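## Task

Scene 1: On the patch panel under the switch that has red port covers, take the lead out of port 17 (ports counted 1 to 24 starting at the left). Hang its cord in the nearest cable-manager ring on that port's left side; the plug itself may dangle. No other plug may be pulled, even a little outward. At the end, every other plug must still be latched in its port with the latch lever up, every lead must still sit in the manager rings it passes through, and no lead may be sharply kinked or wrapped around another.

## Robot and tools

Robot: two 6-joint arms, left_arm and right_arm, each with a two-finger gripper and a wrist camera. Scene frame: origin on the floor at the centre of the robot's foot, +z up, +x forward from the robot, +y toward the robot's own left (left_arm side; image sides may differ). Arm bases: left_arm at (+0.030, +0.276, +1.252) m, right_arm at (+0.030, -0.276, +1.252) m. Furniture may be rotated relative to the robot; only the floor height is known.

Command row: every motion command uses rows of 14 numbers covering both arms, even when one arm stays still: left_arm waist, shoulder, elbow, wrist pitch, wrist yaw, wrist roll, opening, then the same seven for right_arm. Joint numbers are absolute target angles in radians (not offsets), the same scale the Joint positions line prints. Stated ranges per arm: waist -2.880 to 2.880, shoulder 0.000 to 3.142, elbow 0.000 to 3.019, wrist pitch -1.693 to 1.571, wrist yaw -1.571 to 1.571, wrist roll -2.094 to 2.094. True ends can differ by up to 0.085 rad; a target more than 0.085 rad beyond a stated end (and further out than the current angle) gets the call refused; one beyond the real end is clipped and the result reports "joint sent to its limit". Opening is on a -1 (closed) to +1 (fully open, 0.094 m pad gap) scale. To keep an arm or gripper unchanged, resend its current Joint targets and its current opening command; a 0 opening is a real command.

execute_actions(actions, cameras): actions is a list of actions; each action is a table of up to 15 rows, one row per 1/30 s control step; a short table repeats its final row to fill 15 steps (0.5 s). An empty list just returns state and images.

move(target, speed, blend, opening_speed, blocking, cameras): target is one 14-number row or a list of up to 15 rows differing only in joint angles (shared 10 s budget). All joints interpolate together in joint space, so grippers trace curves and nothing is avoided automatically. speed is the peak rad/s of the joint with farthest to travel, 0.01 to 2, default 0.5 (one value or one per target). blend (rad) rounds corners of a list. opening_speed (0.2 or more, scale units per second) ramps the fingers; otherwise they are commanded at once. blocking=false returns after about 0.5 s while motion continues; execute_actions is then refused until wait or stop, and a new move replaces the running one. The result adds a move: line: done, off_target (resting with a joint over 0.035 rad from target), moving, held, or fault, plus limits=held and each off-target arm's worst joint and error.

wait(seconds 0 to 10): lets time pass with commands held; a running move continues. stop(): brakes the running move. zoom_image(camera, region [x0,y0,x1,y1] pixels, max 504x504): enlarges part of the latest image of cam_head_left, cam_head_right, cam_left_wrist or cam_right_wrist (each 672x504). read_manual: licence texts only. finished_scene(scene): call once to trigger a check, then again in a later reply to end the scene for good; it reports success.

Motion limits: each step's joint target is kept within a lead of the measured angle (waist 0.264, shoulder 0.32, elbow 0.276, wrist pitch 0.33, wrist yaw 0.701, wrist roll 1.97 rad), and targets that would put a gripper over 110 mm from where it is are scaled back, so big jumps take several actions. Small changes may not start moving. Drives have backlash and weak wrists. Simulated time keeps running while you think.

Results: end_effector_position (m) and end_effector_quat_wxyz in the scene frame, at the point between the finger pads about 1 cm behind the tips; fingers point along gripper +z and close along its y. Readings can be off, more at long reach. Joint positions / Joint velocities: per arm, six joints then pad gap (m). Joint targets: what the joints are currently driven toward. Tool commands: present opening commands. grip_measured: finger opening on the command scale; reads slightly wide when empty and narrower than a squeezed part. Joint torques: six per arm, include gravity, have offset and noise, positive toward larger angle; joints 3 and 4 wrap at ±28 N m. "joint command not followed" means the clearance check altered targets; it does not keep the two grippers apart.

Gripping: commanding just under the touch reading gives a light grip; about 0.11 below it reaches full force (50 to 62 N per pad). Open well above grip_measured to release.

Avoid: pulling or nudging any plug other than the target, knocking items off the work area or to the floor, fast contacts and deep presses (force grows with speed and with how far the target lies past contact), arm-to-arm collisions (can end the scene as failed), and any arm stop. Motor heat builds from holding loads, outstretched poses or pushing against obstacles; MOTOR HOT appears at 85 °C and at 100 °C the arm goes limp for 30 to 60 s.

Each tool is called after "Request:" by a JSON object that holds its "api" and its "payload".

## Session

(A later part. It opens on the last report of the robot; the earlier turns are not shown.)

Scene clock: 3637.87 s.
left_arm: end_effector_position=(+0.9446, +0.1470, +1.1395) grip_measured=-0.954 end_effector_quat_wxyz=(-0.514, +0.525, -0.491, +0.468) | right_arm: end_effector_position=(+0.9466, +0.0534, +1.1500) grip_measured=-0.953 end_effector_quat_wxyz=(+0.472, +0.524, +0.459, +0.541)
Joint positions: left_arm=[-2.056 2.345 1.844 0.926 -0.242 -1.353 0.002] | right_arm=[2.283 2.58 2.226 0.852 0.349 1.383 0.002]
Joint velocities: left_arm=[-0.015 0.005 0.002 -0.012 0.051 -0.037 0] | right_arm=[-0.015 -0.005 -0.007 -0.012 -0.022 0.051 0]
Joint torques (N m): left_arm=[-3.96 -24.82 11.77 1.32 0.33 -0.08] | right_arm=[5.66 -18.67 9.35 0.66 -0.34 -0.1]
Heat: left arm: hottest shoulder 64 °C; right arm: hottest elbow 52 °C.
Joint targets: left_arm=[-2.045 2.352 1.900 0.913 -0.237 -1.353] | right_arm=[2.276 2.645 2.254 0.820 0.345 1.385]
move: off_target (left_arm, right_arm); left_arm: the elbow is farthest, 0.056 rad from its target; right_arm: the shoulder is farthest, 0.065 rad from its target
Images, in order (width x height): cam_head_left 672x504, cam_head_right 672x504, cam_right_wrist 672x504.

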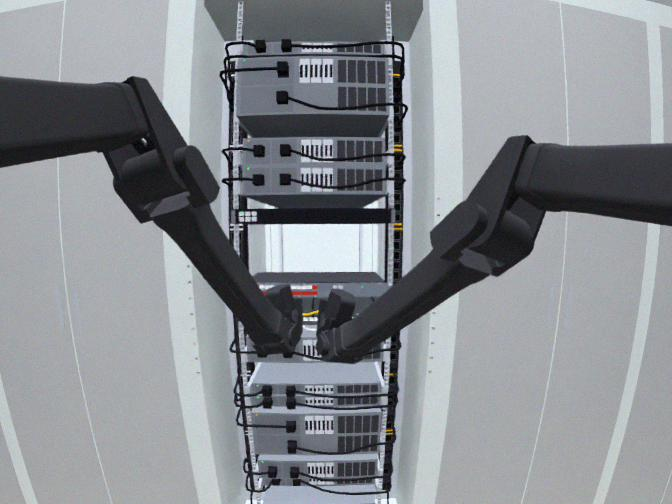

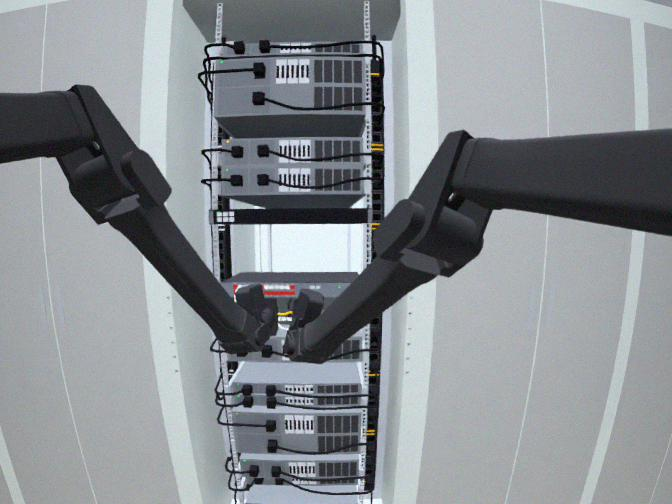

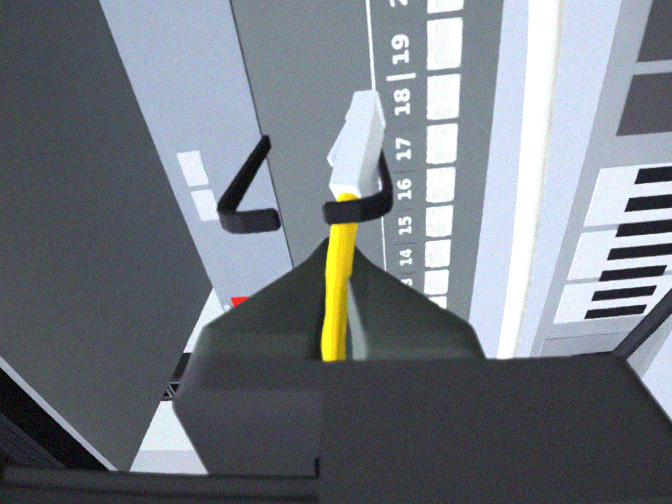

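Request:
{"api": "move", "payload": {"target": [-2.045,2.352,1.9,0.913,-0.237,-1.353,-1,2.276,2.66,2.256,0.795,0.345,1.385,-1], "cameras": ["cam_head_left","cam_head_right","cam_right_wrist"]}}

Request:
{"api": "zoom_image", "payload": {"camera": "cam_head_left", "region": [294, 296, 330, 323]}}

Request:
{"api": "zoom_image", "payload": {"camera": "cam_head_right", "region": [270, 296, 306, 323]}}

Scene clock: 3646.90 s.
left_arm: end_effector_position=(+0.9446, +0.1470, +1.1395) grip_measured=-0.954 end_effector_quat_wxyz=(-0.514, +0.525, -0.491, +0.468) | right_arm: end_effector_position=(+0.9474, +0.0530, +1.1419) grip_measured=-0.953 end_effector_quat_wxyz=(+0.469, +0.526, +0.466, +0.535)
Joint positions: left_arm=[-2.056 2.345 1.844 0.926 -0.242 -1.353 0.002] | right_arm=[2.279 2.588 2.234 0.832 0.349 1.383 0.002]
Joint velocities: left_arm=[0.015 -0.015 -0.002 -0.002 -0.022 0.007 0] | right_arm=[-0.015 -0.015 -0.017 0.007 -0.037 0.022 0]
Joint torques (N m): left_arm=[-4.19 -24.59 11.67 1.37 0.35 -0.1] | right_arm=[5.66 -18.14 8.8 0.49 -0.4 -0.09]
Heat: left arm: hottest shoulder 64 °C; right arm: hottest elbow 52 °C.
Joint targets: left_arm=[-2.045 2.352 1.900 0.913 -0.237 -1.353] | right_arm=[2.275 2.660 2.256 0.795 0.345 1.385]
move: off_target (left_arm, right_arm); left_arm: the elbow is farthest, 0.056 rad from its target; right_arm: the shoulder is farthest, 0.072 rad from its target
Images, in order (width x height): cam_head_left 672x504, cam_head_right 672x504, cam_right_wrist 672x504.

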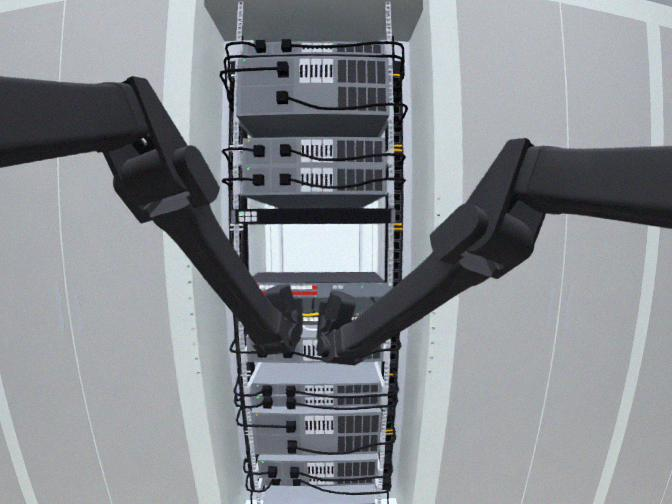

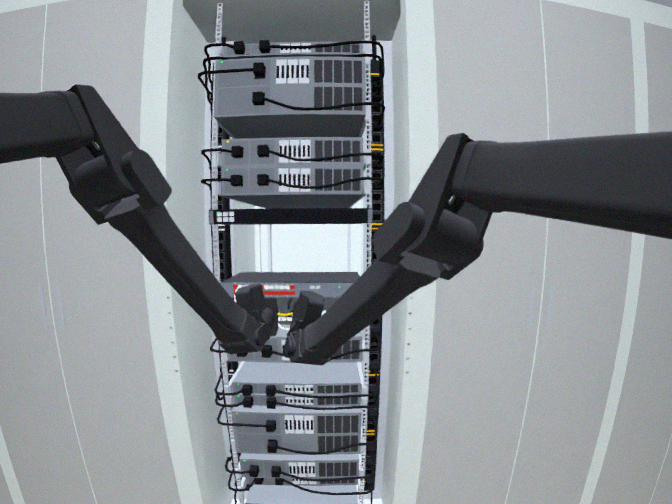

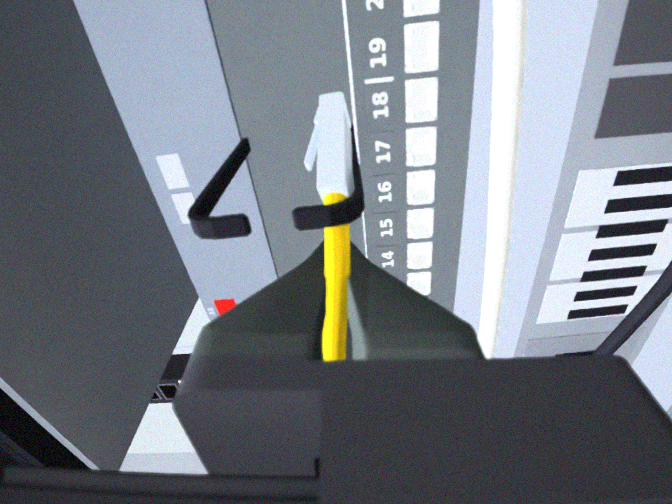

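Scaled by 14.000 from the camera's 672x504 image, which has a finer 960x720 frame.

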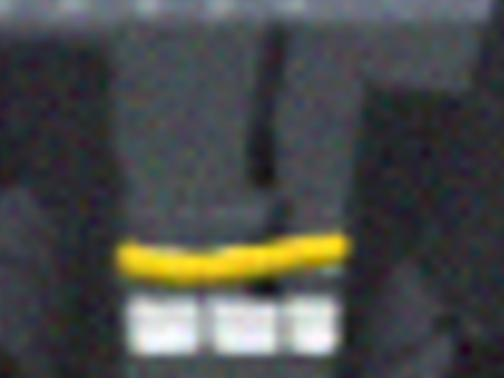

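Scaled by 14.000 from the camera's 672x504 image, which has a finer 960x720 frame.

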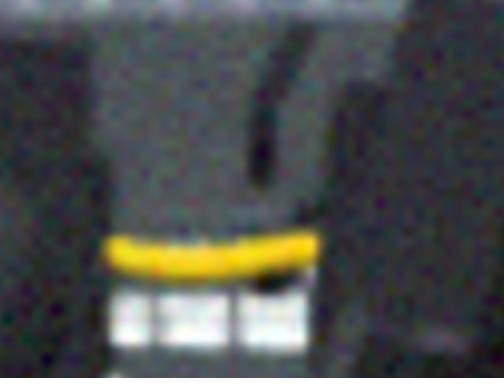

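Request:
{"api": "zoom_image", "payload": {"camera": "cam_right_wrist", "region": [180, 70, 432, 322]}}

Request:
{"api": "zoom_image", "payload": {"camera": "cam_head_left", "region": [300, 300, 324, 318]}}

Request:
{"api": "zoom_image", "payload": {"camera": "cam_head_right", "region": [276, 300, 300, 318]}}

Scaled by 2.000 from the camera's 672x504 image, which has a finer 960x720 frame.

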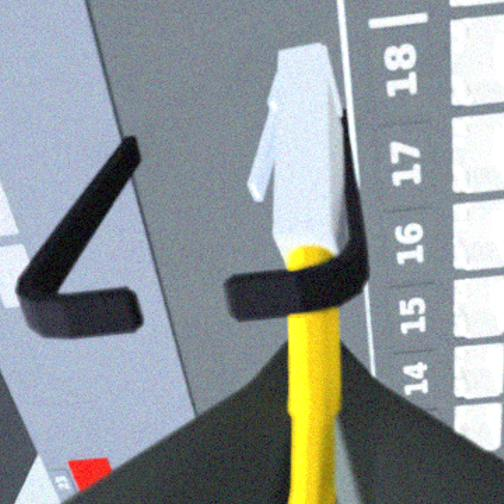

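Scaled by 21.000 from the camera's 672x504 image, which has a finer 960x720 frame.

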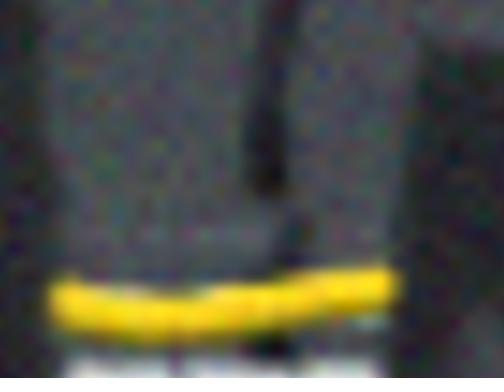

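Scaled by 21.000 from the camera's 672x504 image, which has a finer 960x720 frame.

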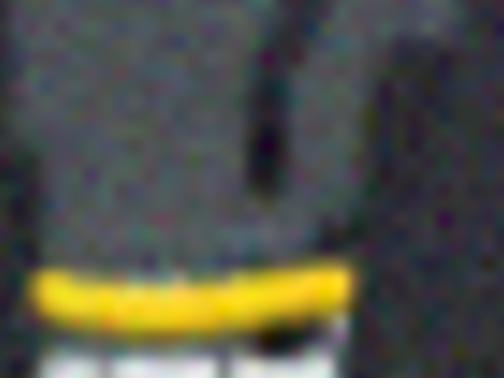

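Request:
{"api": "move", "payload": {"target": [[-2.045,2.352,1.9,0.913,-0.237,-1.353,-1,2.276,2.505,2.21,0.787,0.345,1.385,-1],[-2.041,2.37,1.945,0.883,-0.233,-1.353,-1,2.27,2.59,2.335,0.732,0.34,1.385,-1]], "speed": 0.3}}

Request:
{"api": "zoom_image", "payload": {"camera": "cam_head_left", "region": [300, 300, 324, 318]}}

Request:
{"api": "zoom_image", "payload": {"camera": "cam_head_right", "region": [276, 300, 300, 318]}}

Scene clock: 3682.60 s.
left_arm: end_effector_position=(+0.9546, +0.1444, +1.1399) grip_measured=-0.954 end_effector_quat_wxyz=(-0.512, +0.524, -0.493, +0.469) | right_arm: end_effector_position=(+0.9644, +0.0536, +1.1655) grip_measured=-0.953 end_effector_quat_wxyz=(+0.463, +0.525, +0.475, +0.532)
Joint positions: left_arm=[-2.056 2.362 1.89 0.895 -0.236 -1.353 0.002] | right_arm=[2.279 2.562 2.272 0.746 0.342 1.383 0.002]
Joint velocities: left_arm=[0.005 -0.024 -0.002 -0.002 0.007 0.051 -0.001] | right_arm=[0.005 0.005 -0.012 -0.007 -0.037 0.081 -0.001]
Joint torques (N m): left_arm=[-3.66 -24.82 11.84 1.33 0.21 -0.11] | right_arm=[5.89 -22.24 12.05 1.58 -0.25 -0.11]
Heat: left arm: hottest shoulder 64 °C; right arm: hottest elbow 48 °C.
Joint targets: left_arm=[-2.041 2.370 1.945 0.883 -0.234 -1.353] | right_arm=[2.271 2.590 2.335 0.731 0.341 1.385]
move: off_target (left_arm, right_arm); left_arm: the elbow is farthest, 0.055 rad from its target; right_arm: the elbow is farthest, 0.063 rad from its target

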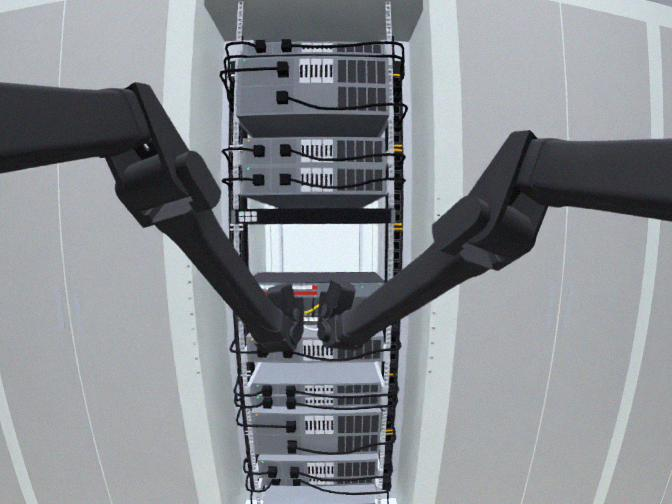

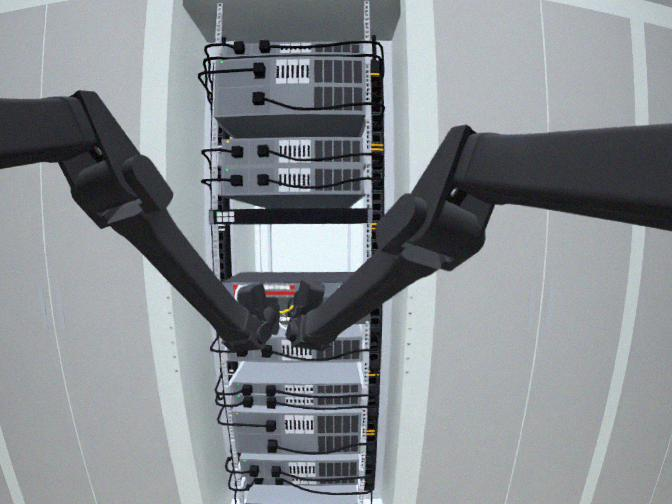

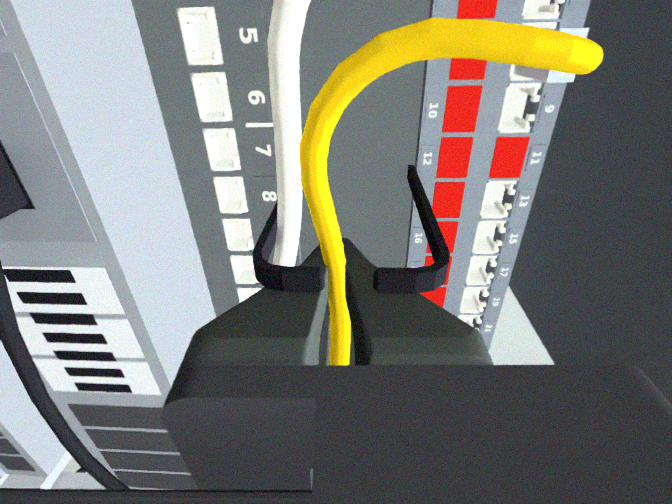

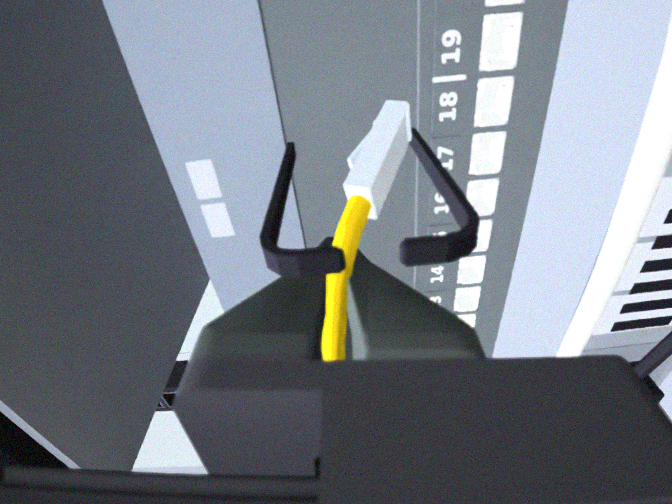

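Scaled by 21.000 from the camera's 672x504 image, which has a finer 960x720 frame.

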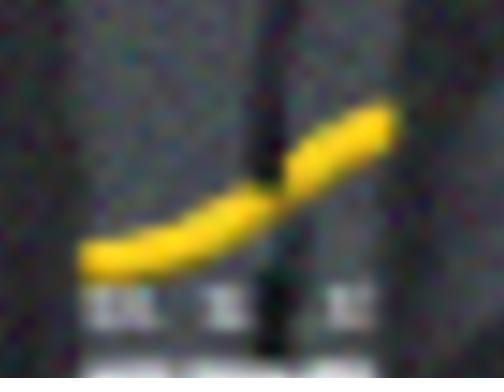

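Scaled by 21.000 from the camera's 672x504 image, which has a finer 960x720 frame.

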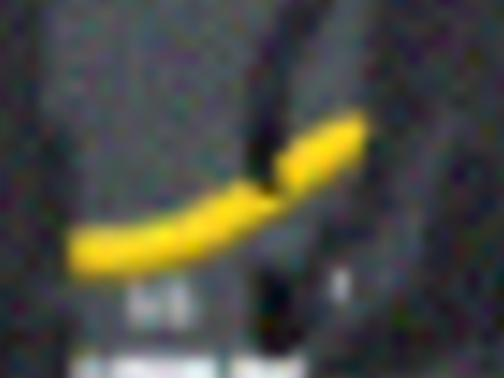

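Request:
{"api": "move", "payload": {"target": [-2.041,2.37,1.945,0.883,-0.233,-1.353,-1,2.27,2.65,2.345,0.73,0.34,1.385,-1], "speed": 0.2, "cameras": ["cam_head_left","cam_head_right","cam_right_wrist"]}}

Request:
{"api": "zoom_image", "payload": {"camera": "cam_head_left", "region": [300, 300, 324, 318]}}

Request:
{"api": "zoom_image", "payload": {"camera": "cam_head_right", "region": [276, 300, 300, 318]}}

Scene clock: 3692.67 s.
left_arm: end_effector_position=(+0.9542, +0.1442, +1.1386) grip_measured=-0.954 end_effector_quat_wxyz=(-0.512, +0.524, -0.493, +0.469) | right_arm: end_effector_position=(+0.9647, +0.0508, +1.1487) grip_measured=-0.953 end_effector_quat_wxyz=(+0.466, +0.527, +0.475, +0.529)
Joint positions: left_arm=[-2.056 2.364 1.89 0.895 -0.236 -1.353 0.002] | right_arm=[2.272 2.598 2.306 0.748 0.342 1.383 0.002]
Joint velocities: left_arm=[0.005 -0.005 -0.002 -0.002 -0.066 -0.022 0] | right_arm=[-0.005 0.005 0.002 -0.012 0.037 0.051 -0.001]
Joint torques (N m): left_arm=[-4.07 -24.82 11.86 1.36 0.24 -0.1] | right_arm=[6.18 -19.84 10.41 1.28 -0.28 -0.17]
Heat: left arm: hottest shoulder 62 °C; right arm: hottest elbow 51 °C.
Joint targets: left_arm=[-2.041 2.371 1.945 0.883 -0.233 -1.353] | right_arm=[2.270 2.650 2.346 0.732 0.340 1.385]
move: off_target (left_arm, right_arm); left_arm: the elbow is farthest, 0.055 rad from its target; right_arm: the shoulder is farthest, 0.052 rad from its target
Images, in order (width x height): cam_head_left 672x504, cam_head_right 672x504, cam_right_wrist 672x504.

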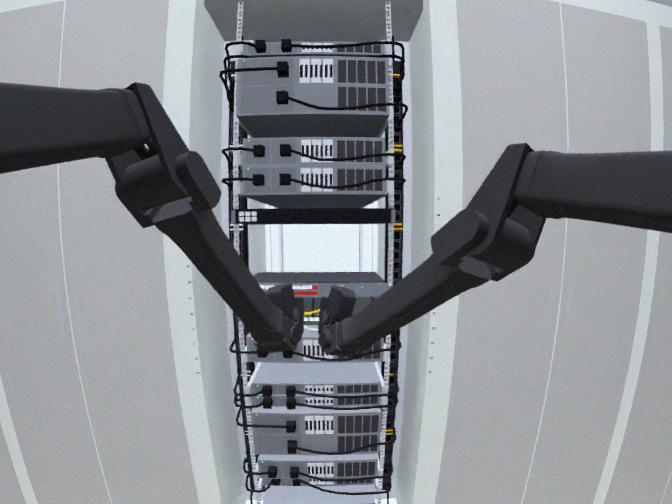

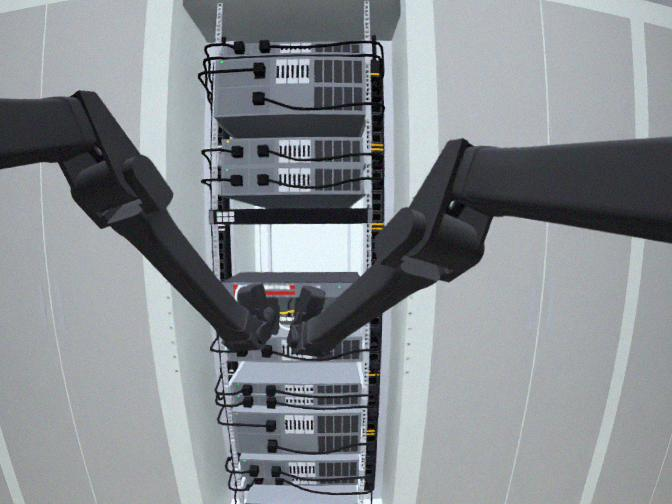

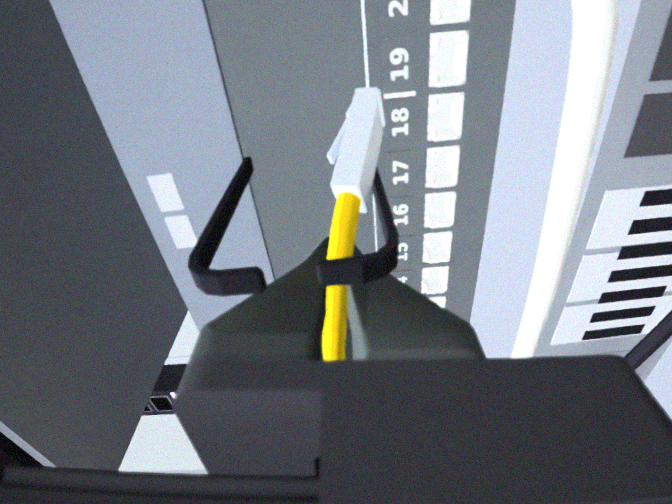

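Scaled by 21.000 from the camera's 672x504 image, which has a finer 960x720 frame.

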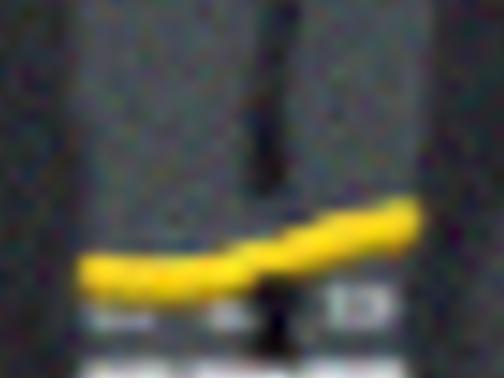

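Scaled by 21.000 from the camera's 672x504 image, which has a finer 960x720 frame.

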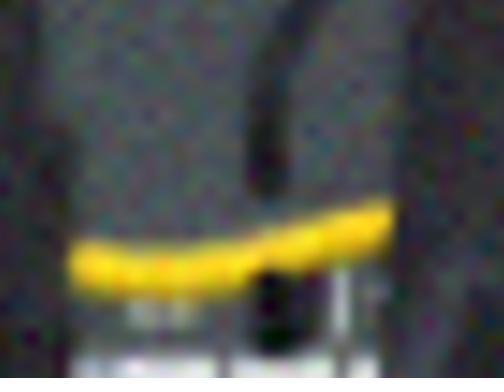

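Lip is notching the cord from the front. Lower further.

Request:
{"api": "move", "payload": {"target": [-2.041,2.37,1.945,0.883,-0.233,-1.353,-1,2.27,2.675,2.35,0.735,0.34,1.385,-1], "speed": 0.2, "cameras": ["cam_head_left","cam_head_right","cam_right_wrist"]}}

Request:
{"api": "zoom_image", "payload": {"camera": "cam_head_left", "region": [300, 300, 324, 318]}}

Request:
{"api": "zoom_image", "payload": {"camera": "cam_head_right", "region": [276, 300, 300, 318]}}

Scene clock: 3702.57 s.
left_arm: end_effector_position=(+0.9542, +0.1442, +1.1386) grip_measured=-0.954 end_effector_quat_wxyz=(-0.512, +0.524, -0.493, +0.469) | right_arm: end_effector_position=(+0.9643, +0.0521, +1.1442) grip_measured=-0.953 end_effector_quat_wxyz=(+0.466, +0.527, +0.475, +0.529)
Joint positions: left_arm=[-2.056 2.364 1.89 0.895 -0.236 -1.353 0.002] | right_arm=[2.272 2.611 2.318 0.748 0.342 1.383 0.002]
Joint velocities: left_arm=[-0.005 0.005 0.007 -0.012 0.081 -0.11 -0.001] | right_arm=[-0.005 0.005 0.002 -0.012 -0.066 0.022 0]
Joint torques (N m): left_arm=[-3.78 -24.94 11.74 1.4 0.27 -0.1] | right_arm=[6.77 -18.96 9.77 1.46 -0.29 -0.09]
Heat: left arm: hottest shoulder 61 °C; right arm: hottest elbow 52 °C.
Joint targets: left_arm=[-2.041 2.370 1.945 0.883 -0.233 -1.353] | right_arm=[2.270 2.676 2.349 0.735 0.339 1.385]
move: off_target (left_arm, right_arm); left_arm: the elbow is farthest, 0.055 rad from its target; right_arm: the shoulder is farthest, 0.064 rad from its target
Images, in order (width x height): cam_head_left 672x504, cam_head_right 672x504, cam_right_wrist 672x504.

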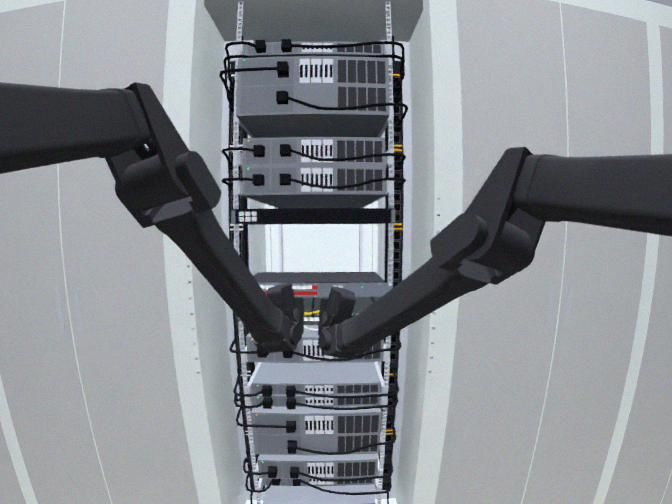

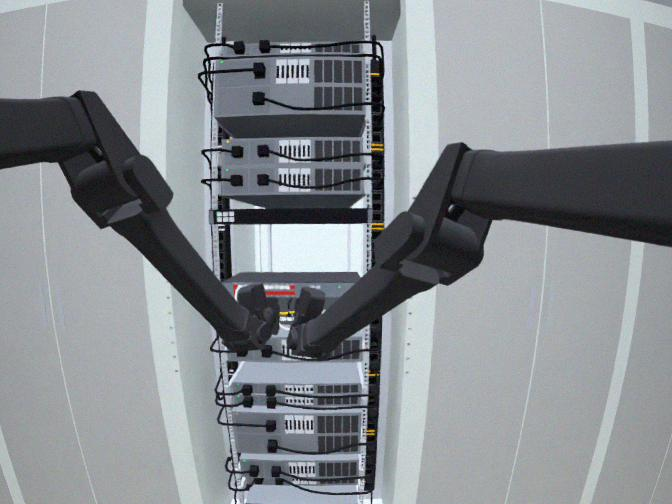

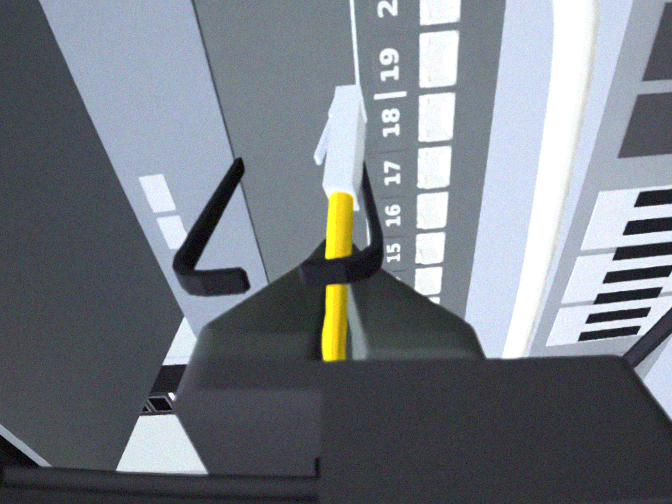

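Scaled by 21.000 from the camera's 672x504 image, which has a finer 960x720 frame.

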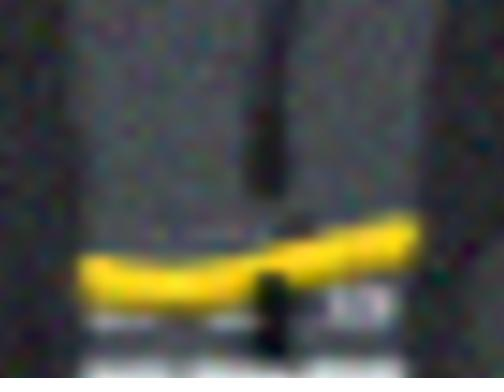

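Scaled by 21.000 from the camera's 672x504 image, which has a finer 960x720 frame.

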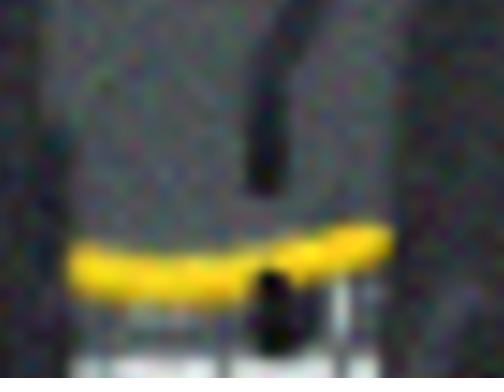

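Request:
{"api": "move", "payload": {"target": [-2.041,2.37,1.945,0.883,-0.233,-1.353,-1,2.27,2.71,2.355,0.735,0.34,1.385,-1], "speed": 0.2, "cameras": ["cam_head_left","cam_head_right","cam_right_wrist"]}}

Request:
{"api": "zoom_image", "payload": {"camera": "cam_head_left", "region": [300, 300, 324, 318]}}

Request:
{"api": "zoom_image", "payload": {"camera": "cam_head_right", "region": [276, 300, 300, 318]}}

Scene clock: 3715.67 s.
left_arm: end_effector_position=(+0.9542, +0.1442, +1.1386) grip_measured=-0.954 end_effector_quat_wxyz=(-0.512, +0.524, -0.493, +0.469) | right_arm: end_effector_position=(+0.9647, +0.0516, +1.1401) grip_measured=-0.953 end_effector_quat_wxyz=(+0.468, +0.527, +0.472, +0.530)
Joint positions: left_arm=[-2.056 2.364 1.89 0.895 -0.236 -1.353 0.002] | right_arm=[2.27 2.627 2.338 0.752 0.343 1.383 0.002]
Joint velocities: left_arm=[0.005 -0.015 -0.012 -0.017 0.022 -0.022 0] | right_arm=[0.005 -0.005 0.007 0.007 -0.007 -0.037 0]
Joint torques (N m): left_arm=[-3.6 -25.05 11.93 1.35 0.26 -0.11] | right_arm=[6.36 -17.96 8.68 1.35 -0.27 -0.13]
Heat: left arm: hottest shoulder 61 °C; right arm: hottest elbow 51 °C.
Joint targets: left_arm=[-2.041 2.370 1.945 0.883 -0.233 -1.353] | right_arm=[2.269 2.709 2.356 0.735 0.340 1.385]
move: off_target (left_arm, right_arm); left_arm: the elbow is farthest, 0.055 rad from its target; right_arm: the shoulder is farthest, 0.083 rad from its target
Images, in order (width x height): cam_head_left 672x504, cam_head_right 672x504, cam_right_wrist 672x504.

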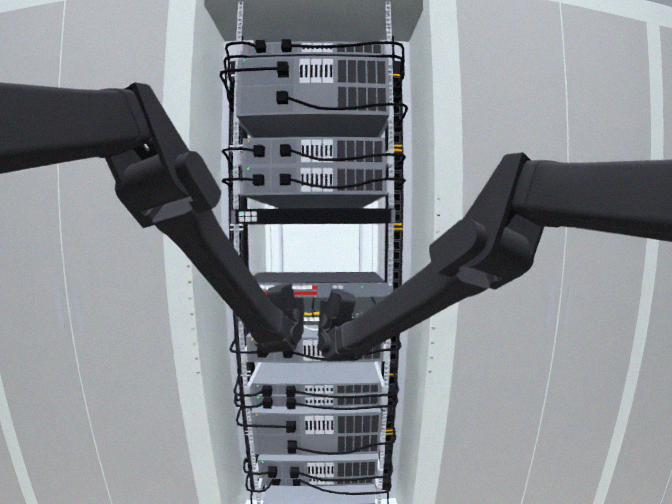

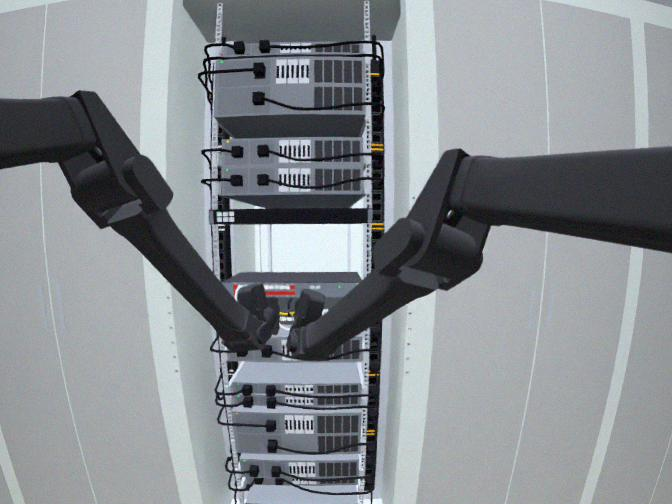

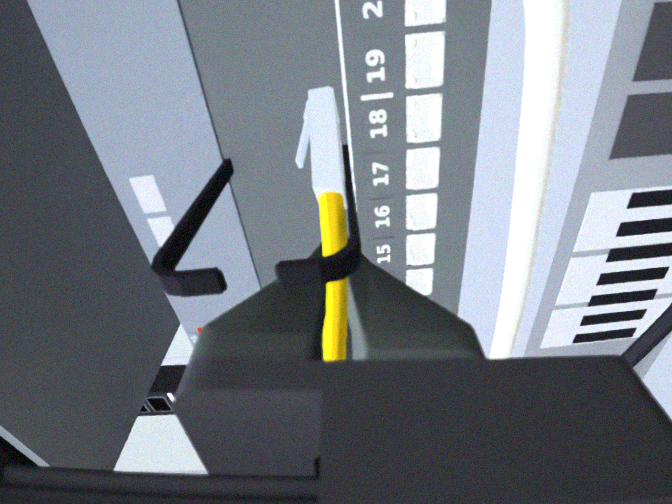

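Scaled by 21.000 from the camera's 672x504 image, which has a finer 960x720 frame.

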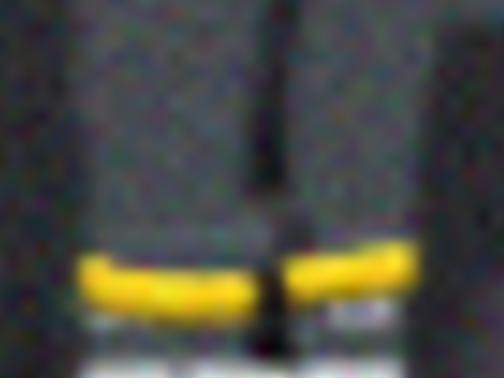

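Scaled by 21.000 from the camera's 672x504 image, which has a finer 960x720 frame.

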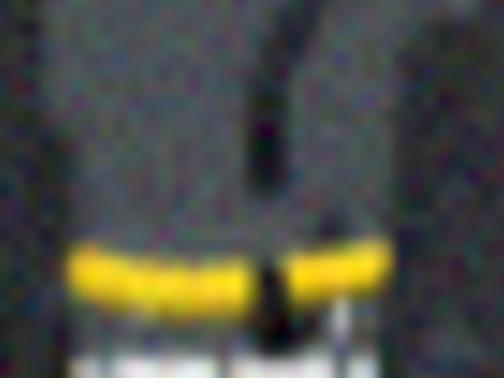

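Request:
{"api": "move", "payload": {"target": [-2.041,2.395,1.955,0.878,-0.233,-1.353,-1,2.27,2.73,2.36,0.735,0.34,1.385,-1], "speed": 0.2}}

Request:
{"api": "zoom_image", "payload": {"camera": "cam_head_left", "region": [300, 300, 324, 318]}}

Request:
{"api": "zoom_image", "payload": {"camera": "cam_left_wrist", "region": [200, 120, 480, 330]}}

Scene clock: 3723.50 s.
left_arm: end_effector_position=(+0.9559, +0.1439, +1.1386) grip_measured=-0.954 end_effector_quat_wxyz=(-0.515, +0.521, -0.494, +0.468) | right_arm: end_effector_position=(+0.9649, +0.0505, +1.1388) grip_measured=-0.953 end_effector_quat_wxyz=(+0.473, +0.524, +0.469, +0.531)
Joint positions: left_arm=[-2.056 2.37 1.901 0.895 -0.236 -1.344 0.002] | right_arm=[2.269 2.64 2.352 0.764 0.343 1.375 0.002]
Joint velocities: left_arm=[-0.024 -0.005 0.007 0.012 -0.037 0.007 -0.001] | right_arm=[0.005 -0.015 -0.002 -0.002 -0.066 0.022 0]
Joint torques (N m): left_arm=[-3.78 -23.12 11.78 1.17 0.29 -0.11] | right_arm=[6.83 -16.67 8.12 1.03 -0.33 -0.16]
Heat: left arm: hottest shoulder 61 °C; right arm: hottest elbow 51 °C.
Joint targets: left_arm=[-2.041 2.394 1.955 0.878 -0.233 -1.344] | right_arm=[2.269 2.730 2.360 0.741 0.340 1.377]
move: off_target (left_arm, right_arm); left_arm: the elbow is farthest, 0.054 rad from its target; right_arm: the shoulder is farthest, 0.090 rad from its target

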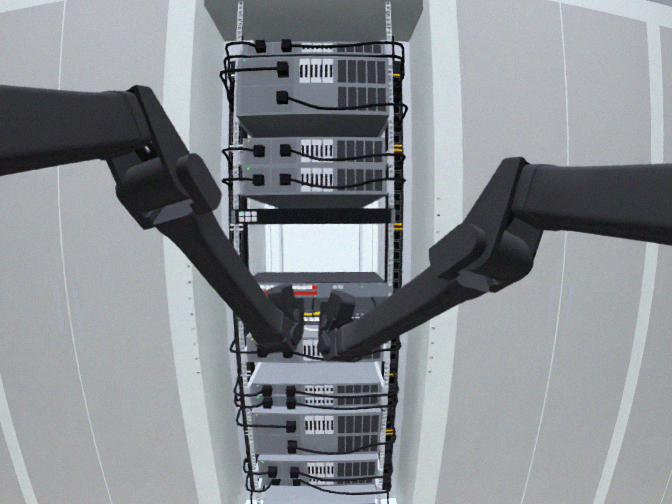

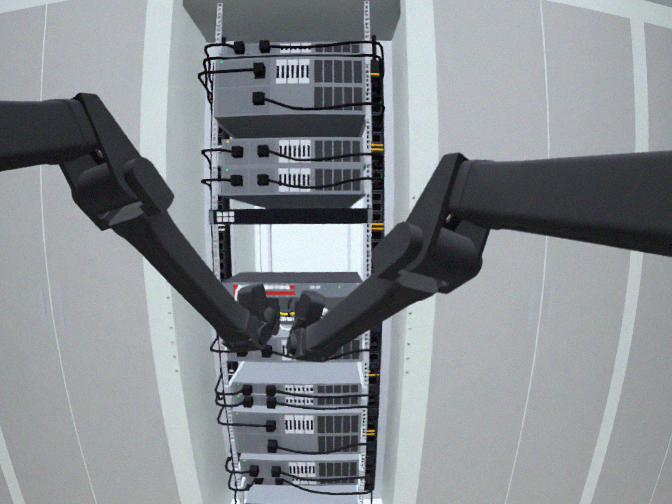

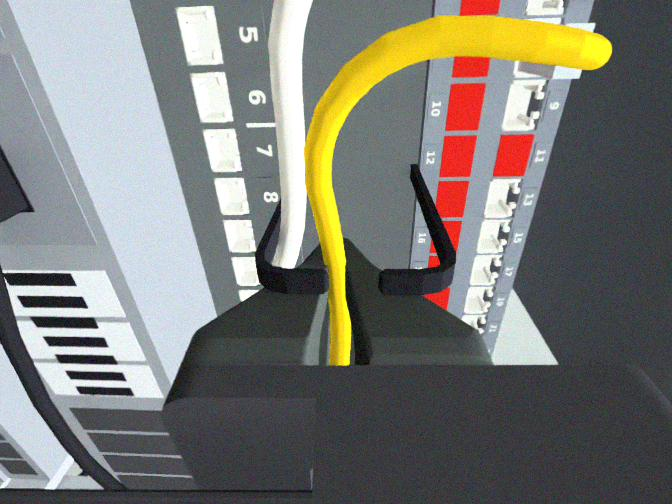

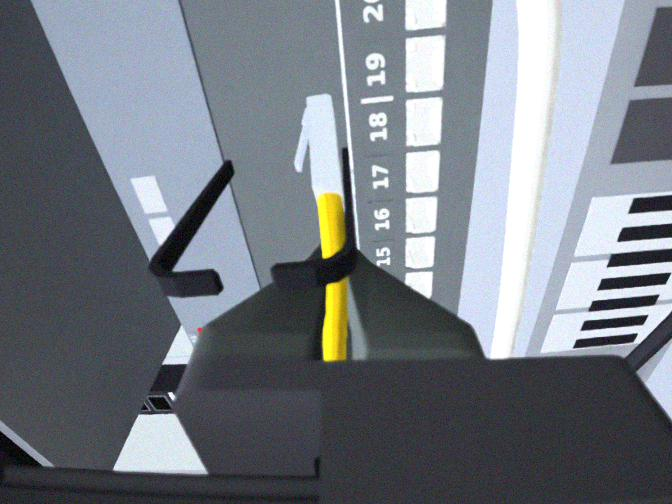

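Scaled by 21.000 from the camera's 672x504 image, which has a finer 960x720 frame.

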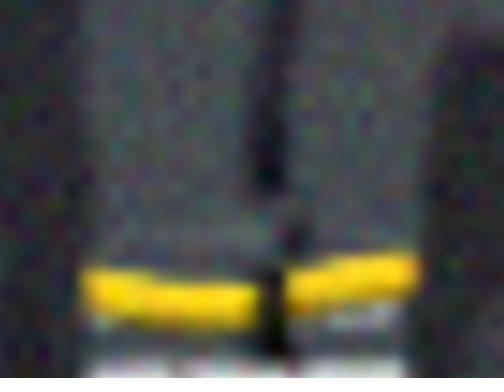

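Scaled by 1.800 from the camera's 672x504 image, which has a finer 960x720 frame.

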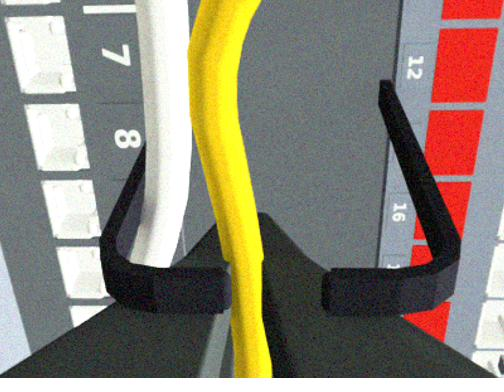

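Request:
{"api": "move", "payload": {"target": [-2.041,2.435,1.962,0.888,-0.233,-1.353,-1,2.27,2.73,2.36,0.735,0.34,1.385,-1], "speed": 0.2}}

Request:
{"api": "zoom_image", "payload": {"camera": "cam_left_wrist", "region": [200, 120, 480, 330]}}

Request:
{"api": "zoom_image", "payload": {"camera": "cam_head_left", "region": [300, 300, 324, 318]}}

Scene clock: 3732.93 s.
left_arm: end_effector_position=(+0.9585, +0.1430, +1.1364) grip_measured=-0.954 end_effector_quat_wxyz=(-0.517, +0.520, -0.492, +0.469) | right_arm: end_effector_position=(+0.9645, +0.0504, +1.1384) grip_measured=-0.953 end_effector_quat_wxyz=(+0.474, +0.524, +0.468, +0.532)
Joint positions: left_arm=[-2.056 2.384 1.921 0.895 -0.236 -1.344 0.002] | right_arm=[2.269 2.641 2.352 0.769 0.343 1.375 0.002]
Joint velocities: left_arm=[-0.024 -0.015 -0.002 -0.002 -0.022 -0.022 -0.001] | right_arm=[0.005 -0.015 -0.007 0.012 -0.066 0.022 0]
Joint torques (N m): left_arm=[-3.66 -20.78 10.59 1.55 0.25 -0.2] | right_arm=[6.65 -17.03 8.13 0.66 -0.3 -0.04]
Heat: left arm: hottest shoulder 60 °C; right arm: hottest elbow 50 °C.
Joint targets: left_arm=[-2.041 2.435 1.961 0.888 -0.233 -1.353] | right_arm=[2.271 2.731 2.360 0.740 0.340 1.385]
move: off_target (left_arm, right_arm); left_arm: the shoulder is farthest, 0.051 rad from its target; right_arm: the shoulder is farthest, 0.089 rad from its target

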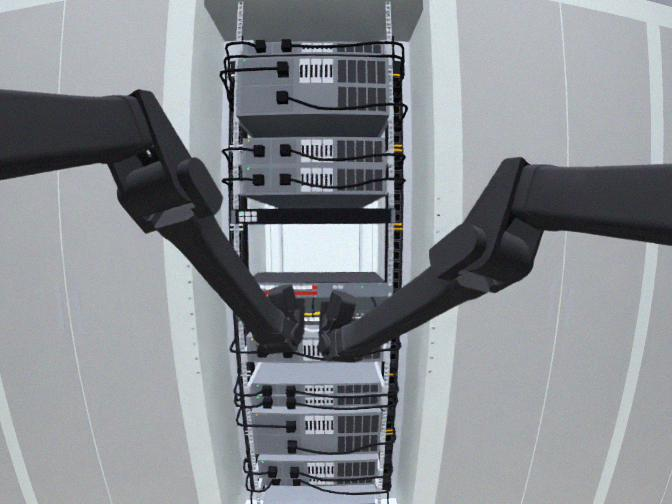

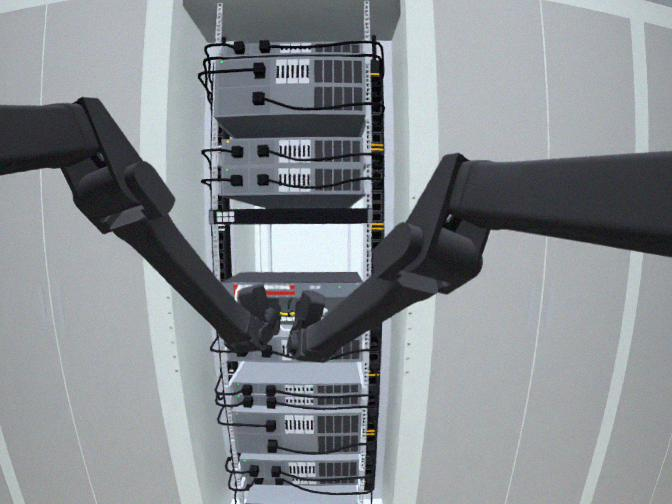

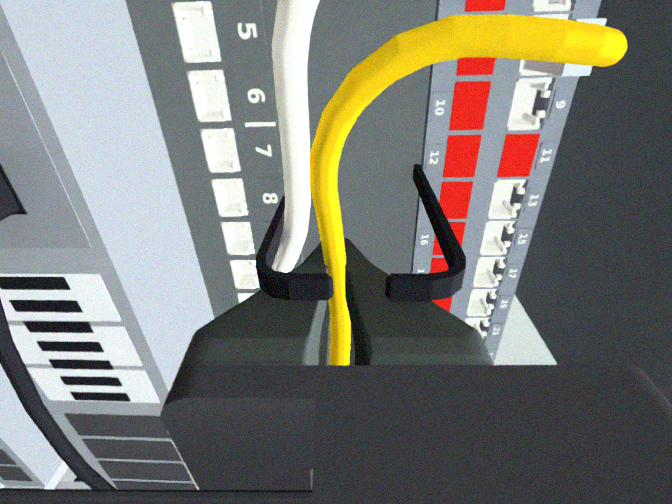

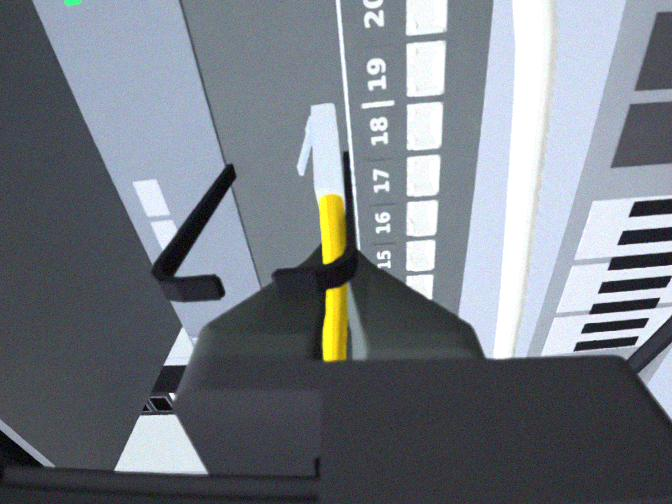

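Scaled by 1.800 from the camera's 672x504 image, which has a finer 960x720 frame.

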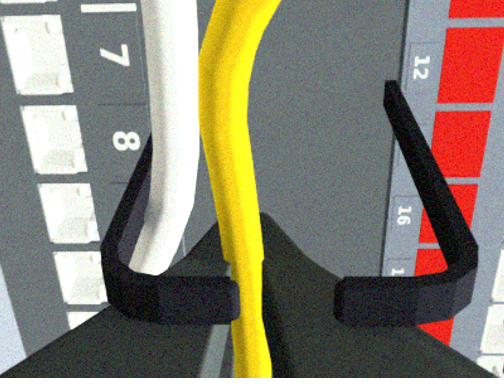

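Scaled by 21.000 from the camera's 672x504 image, which has a finer 960x720 frame.

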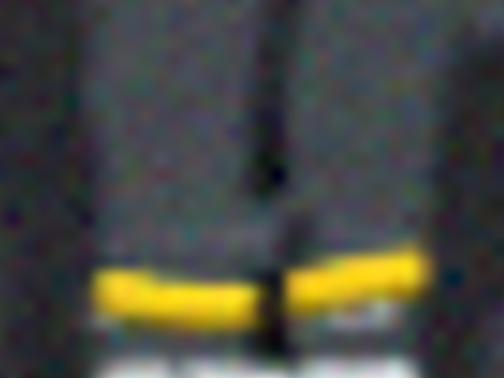

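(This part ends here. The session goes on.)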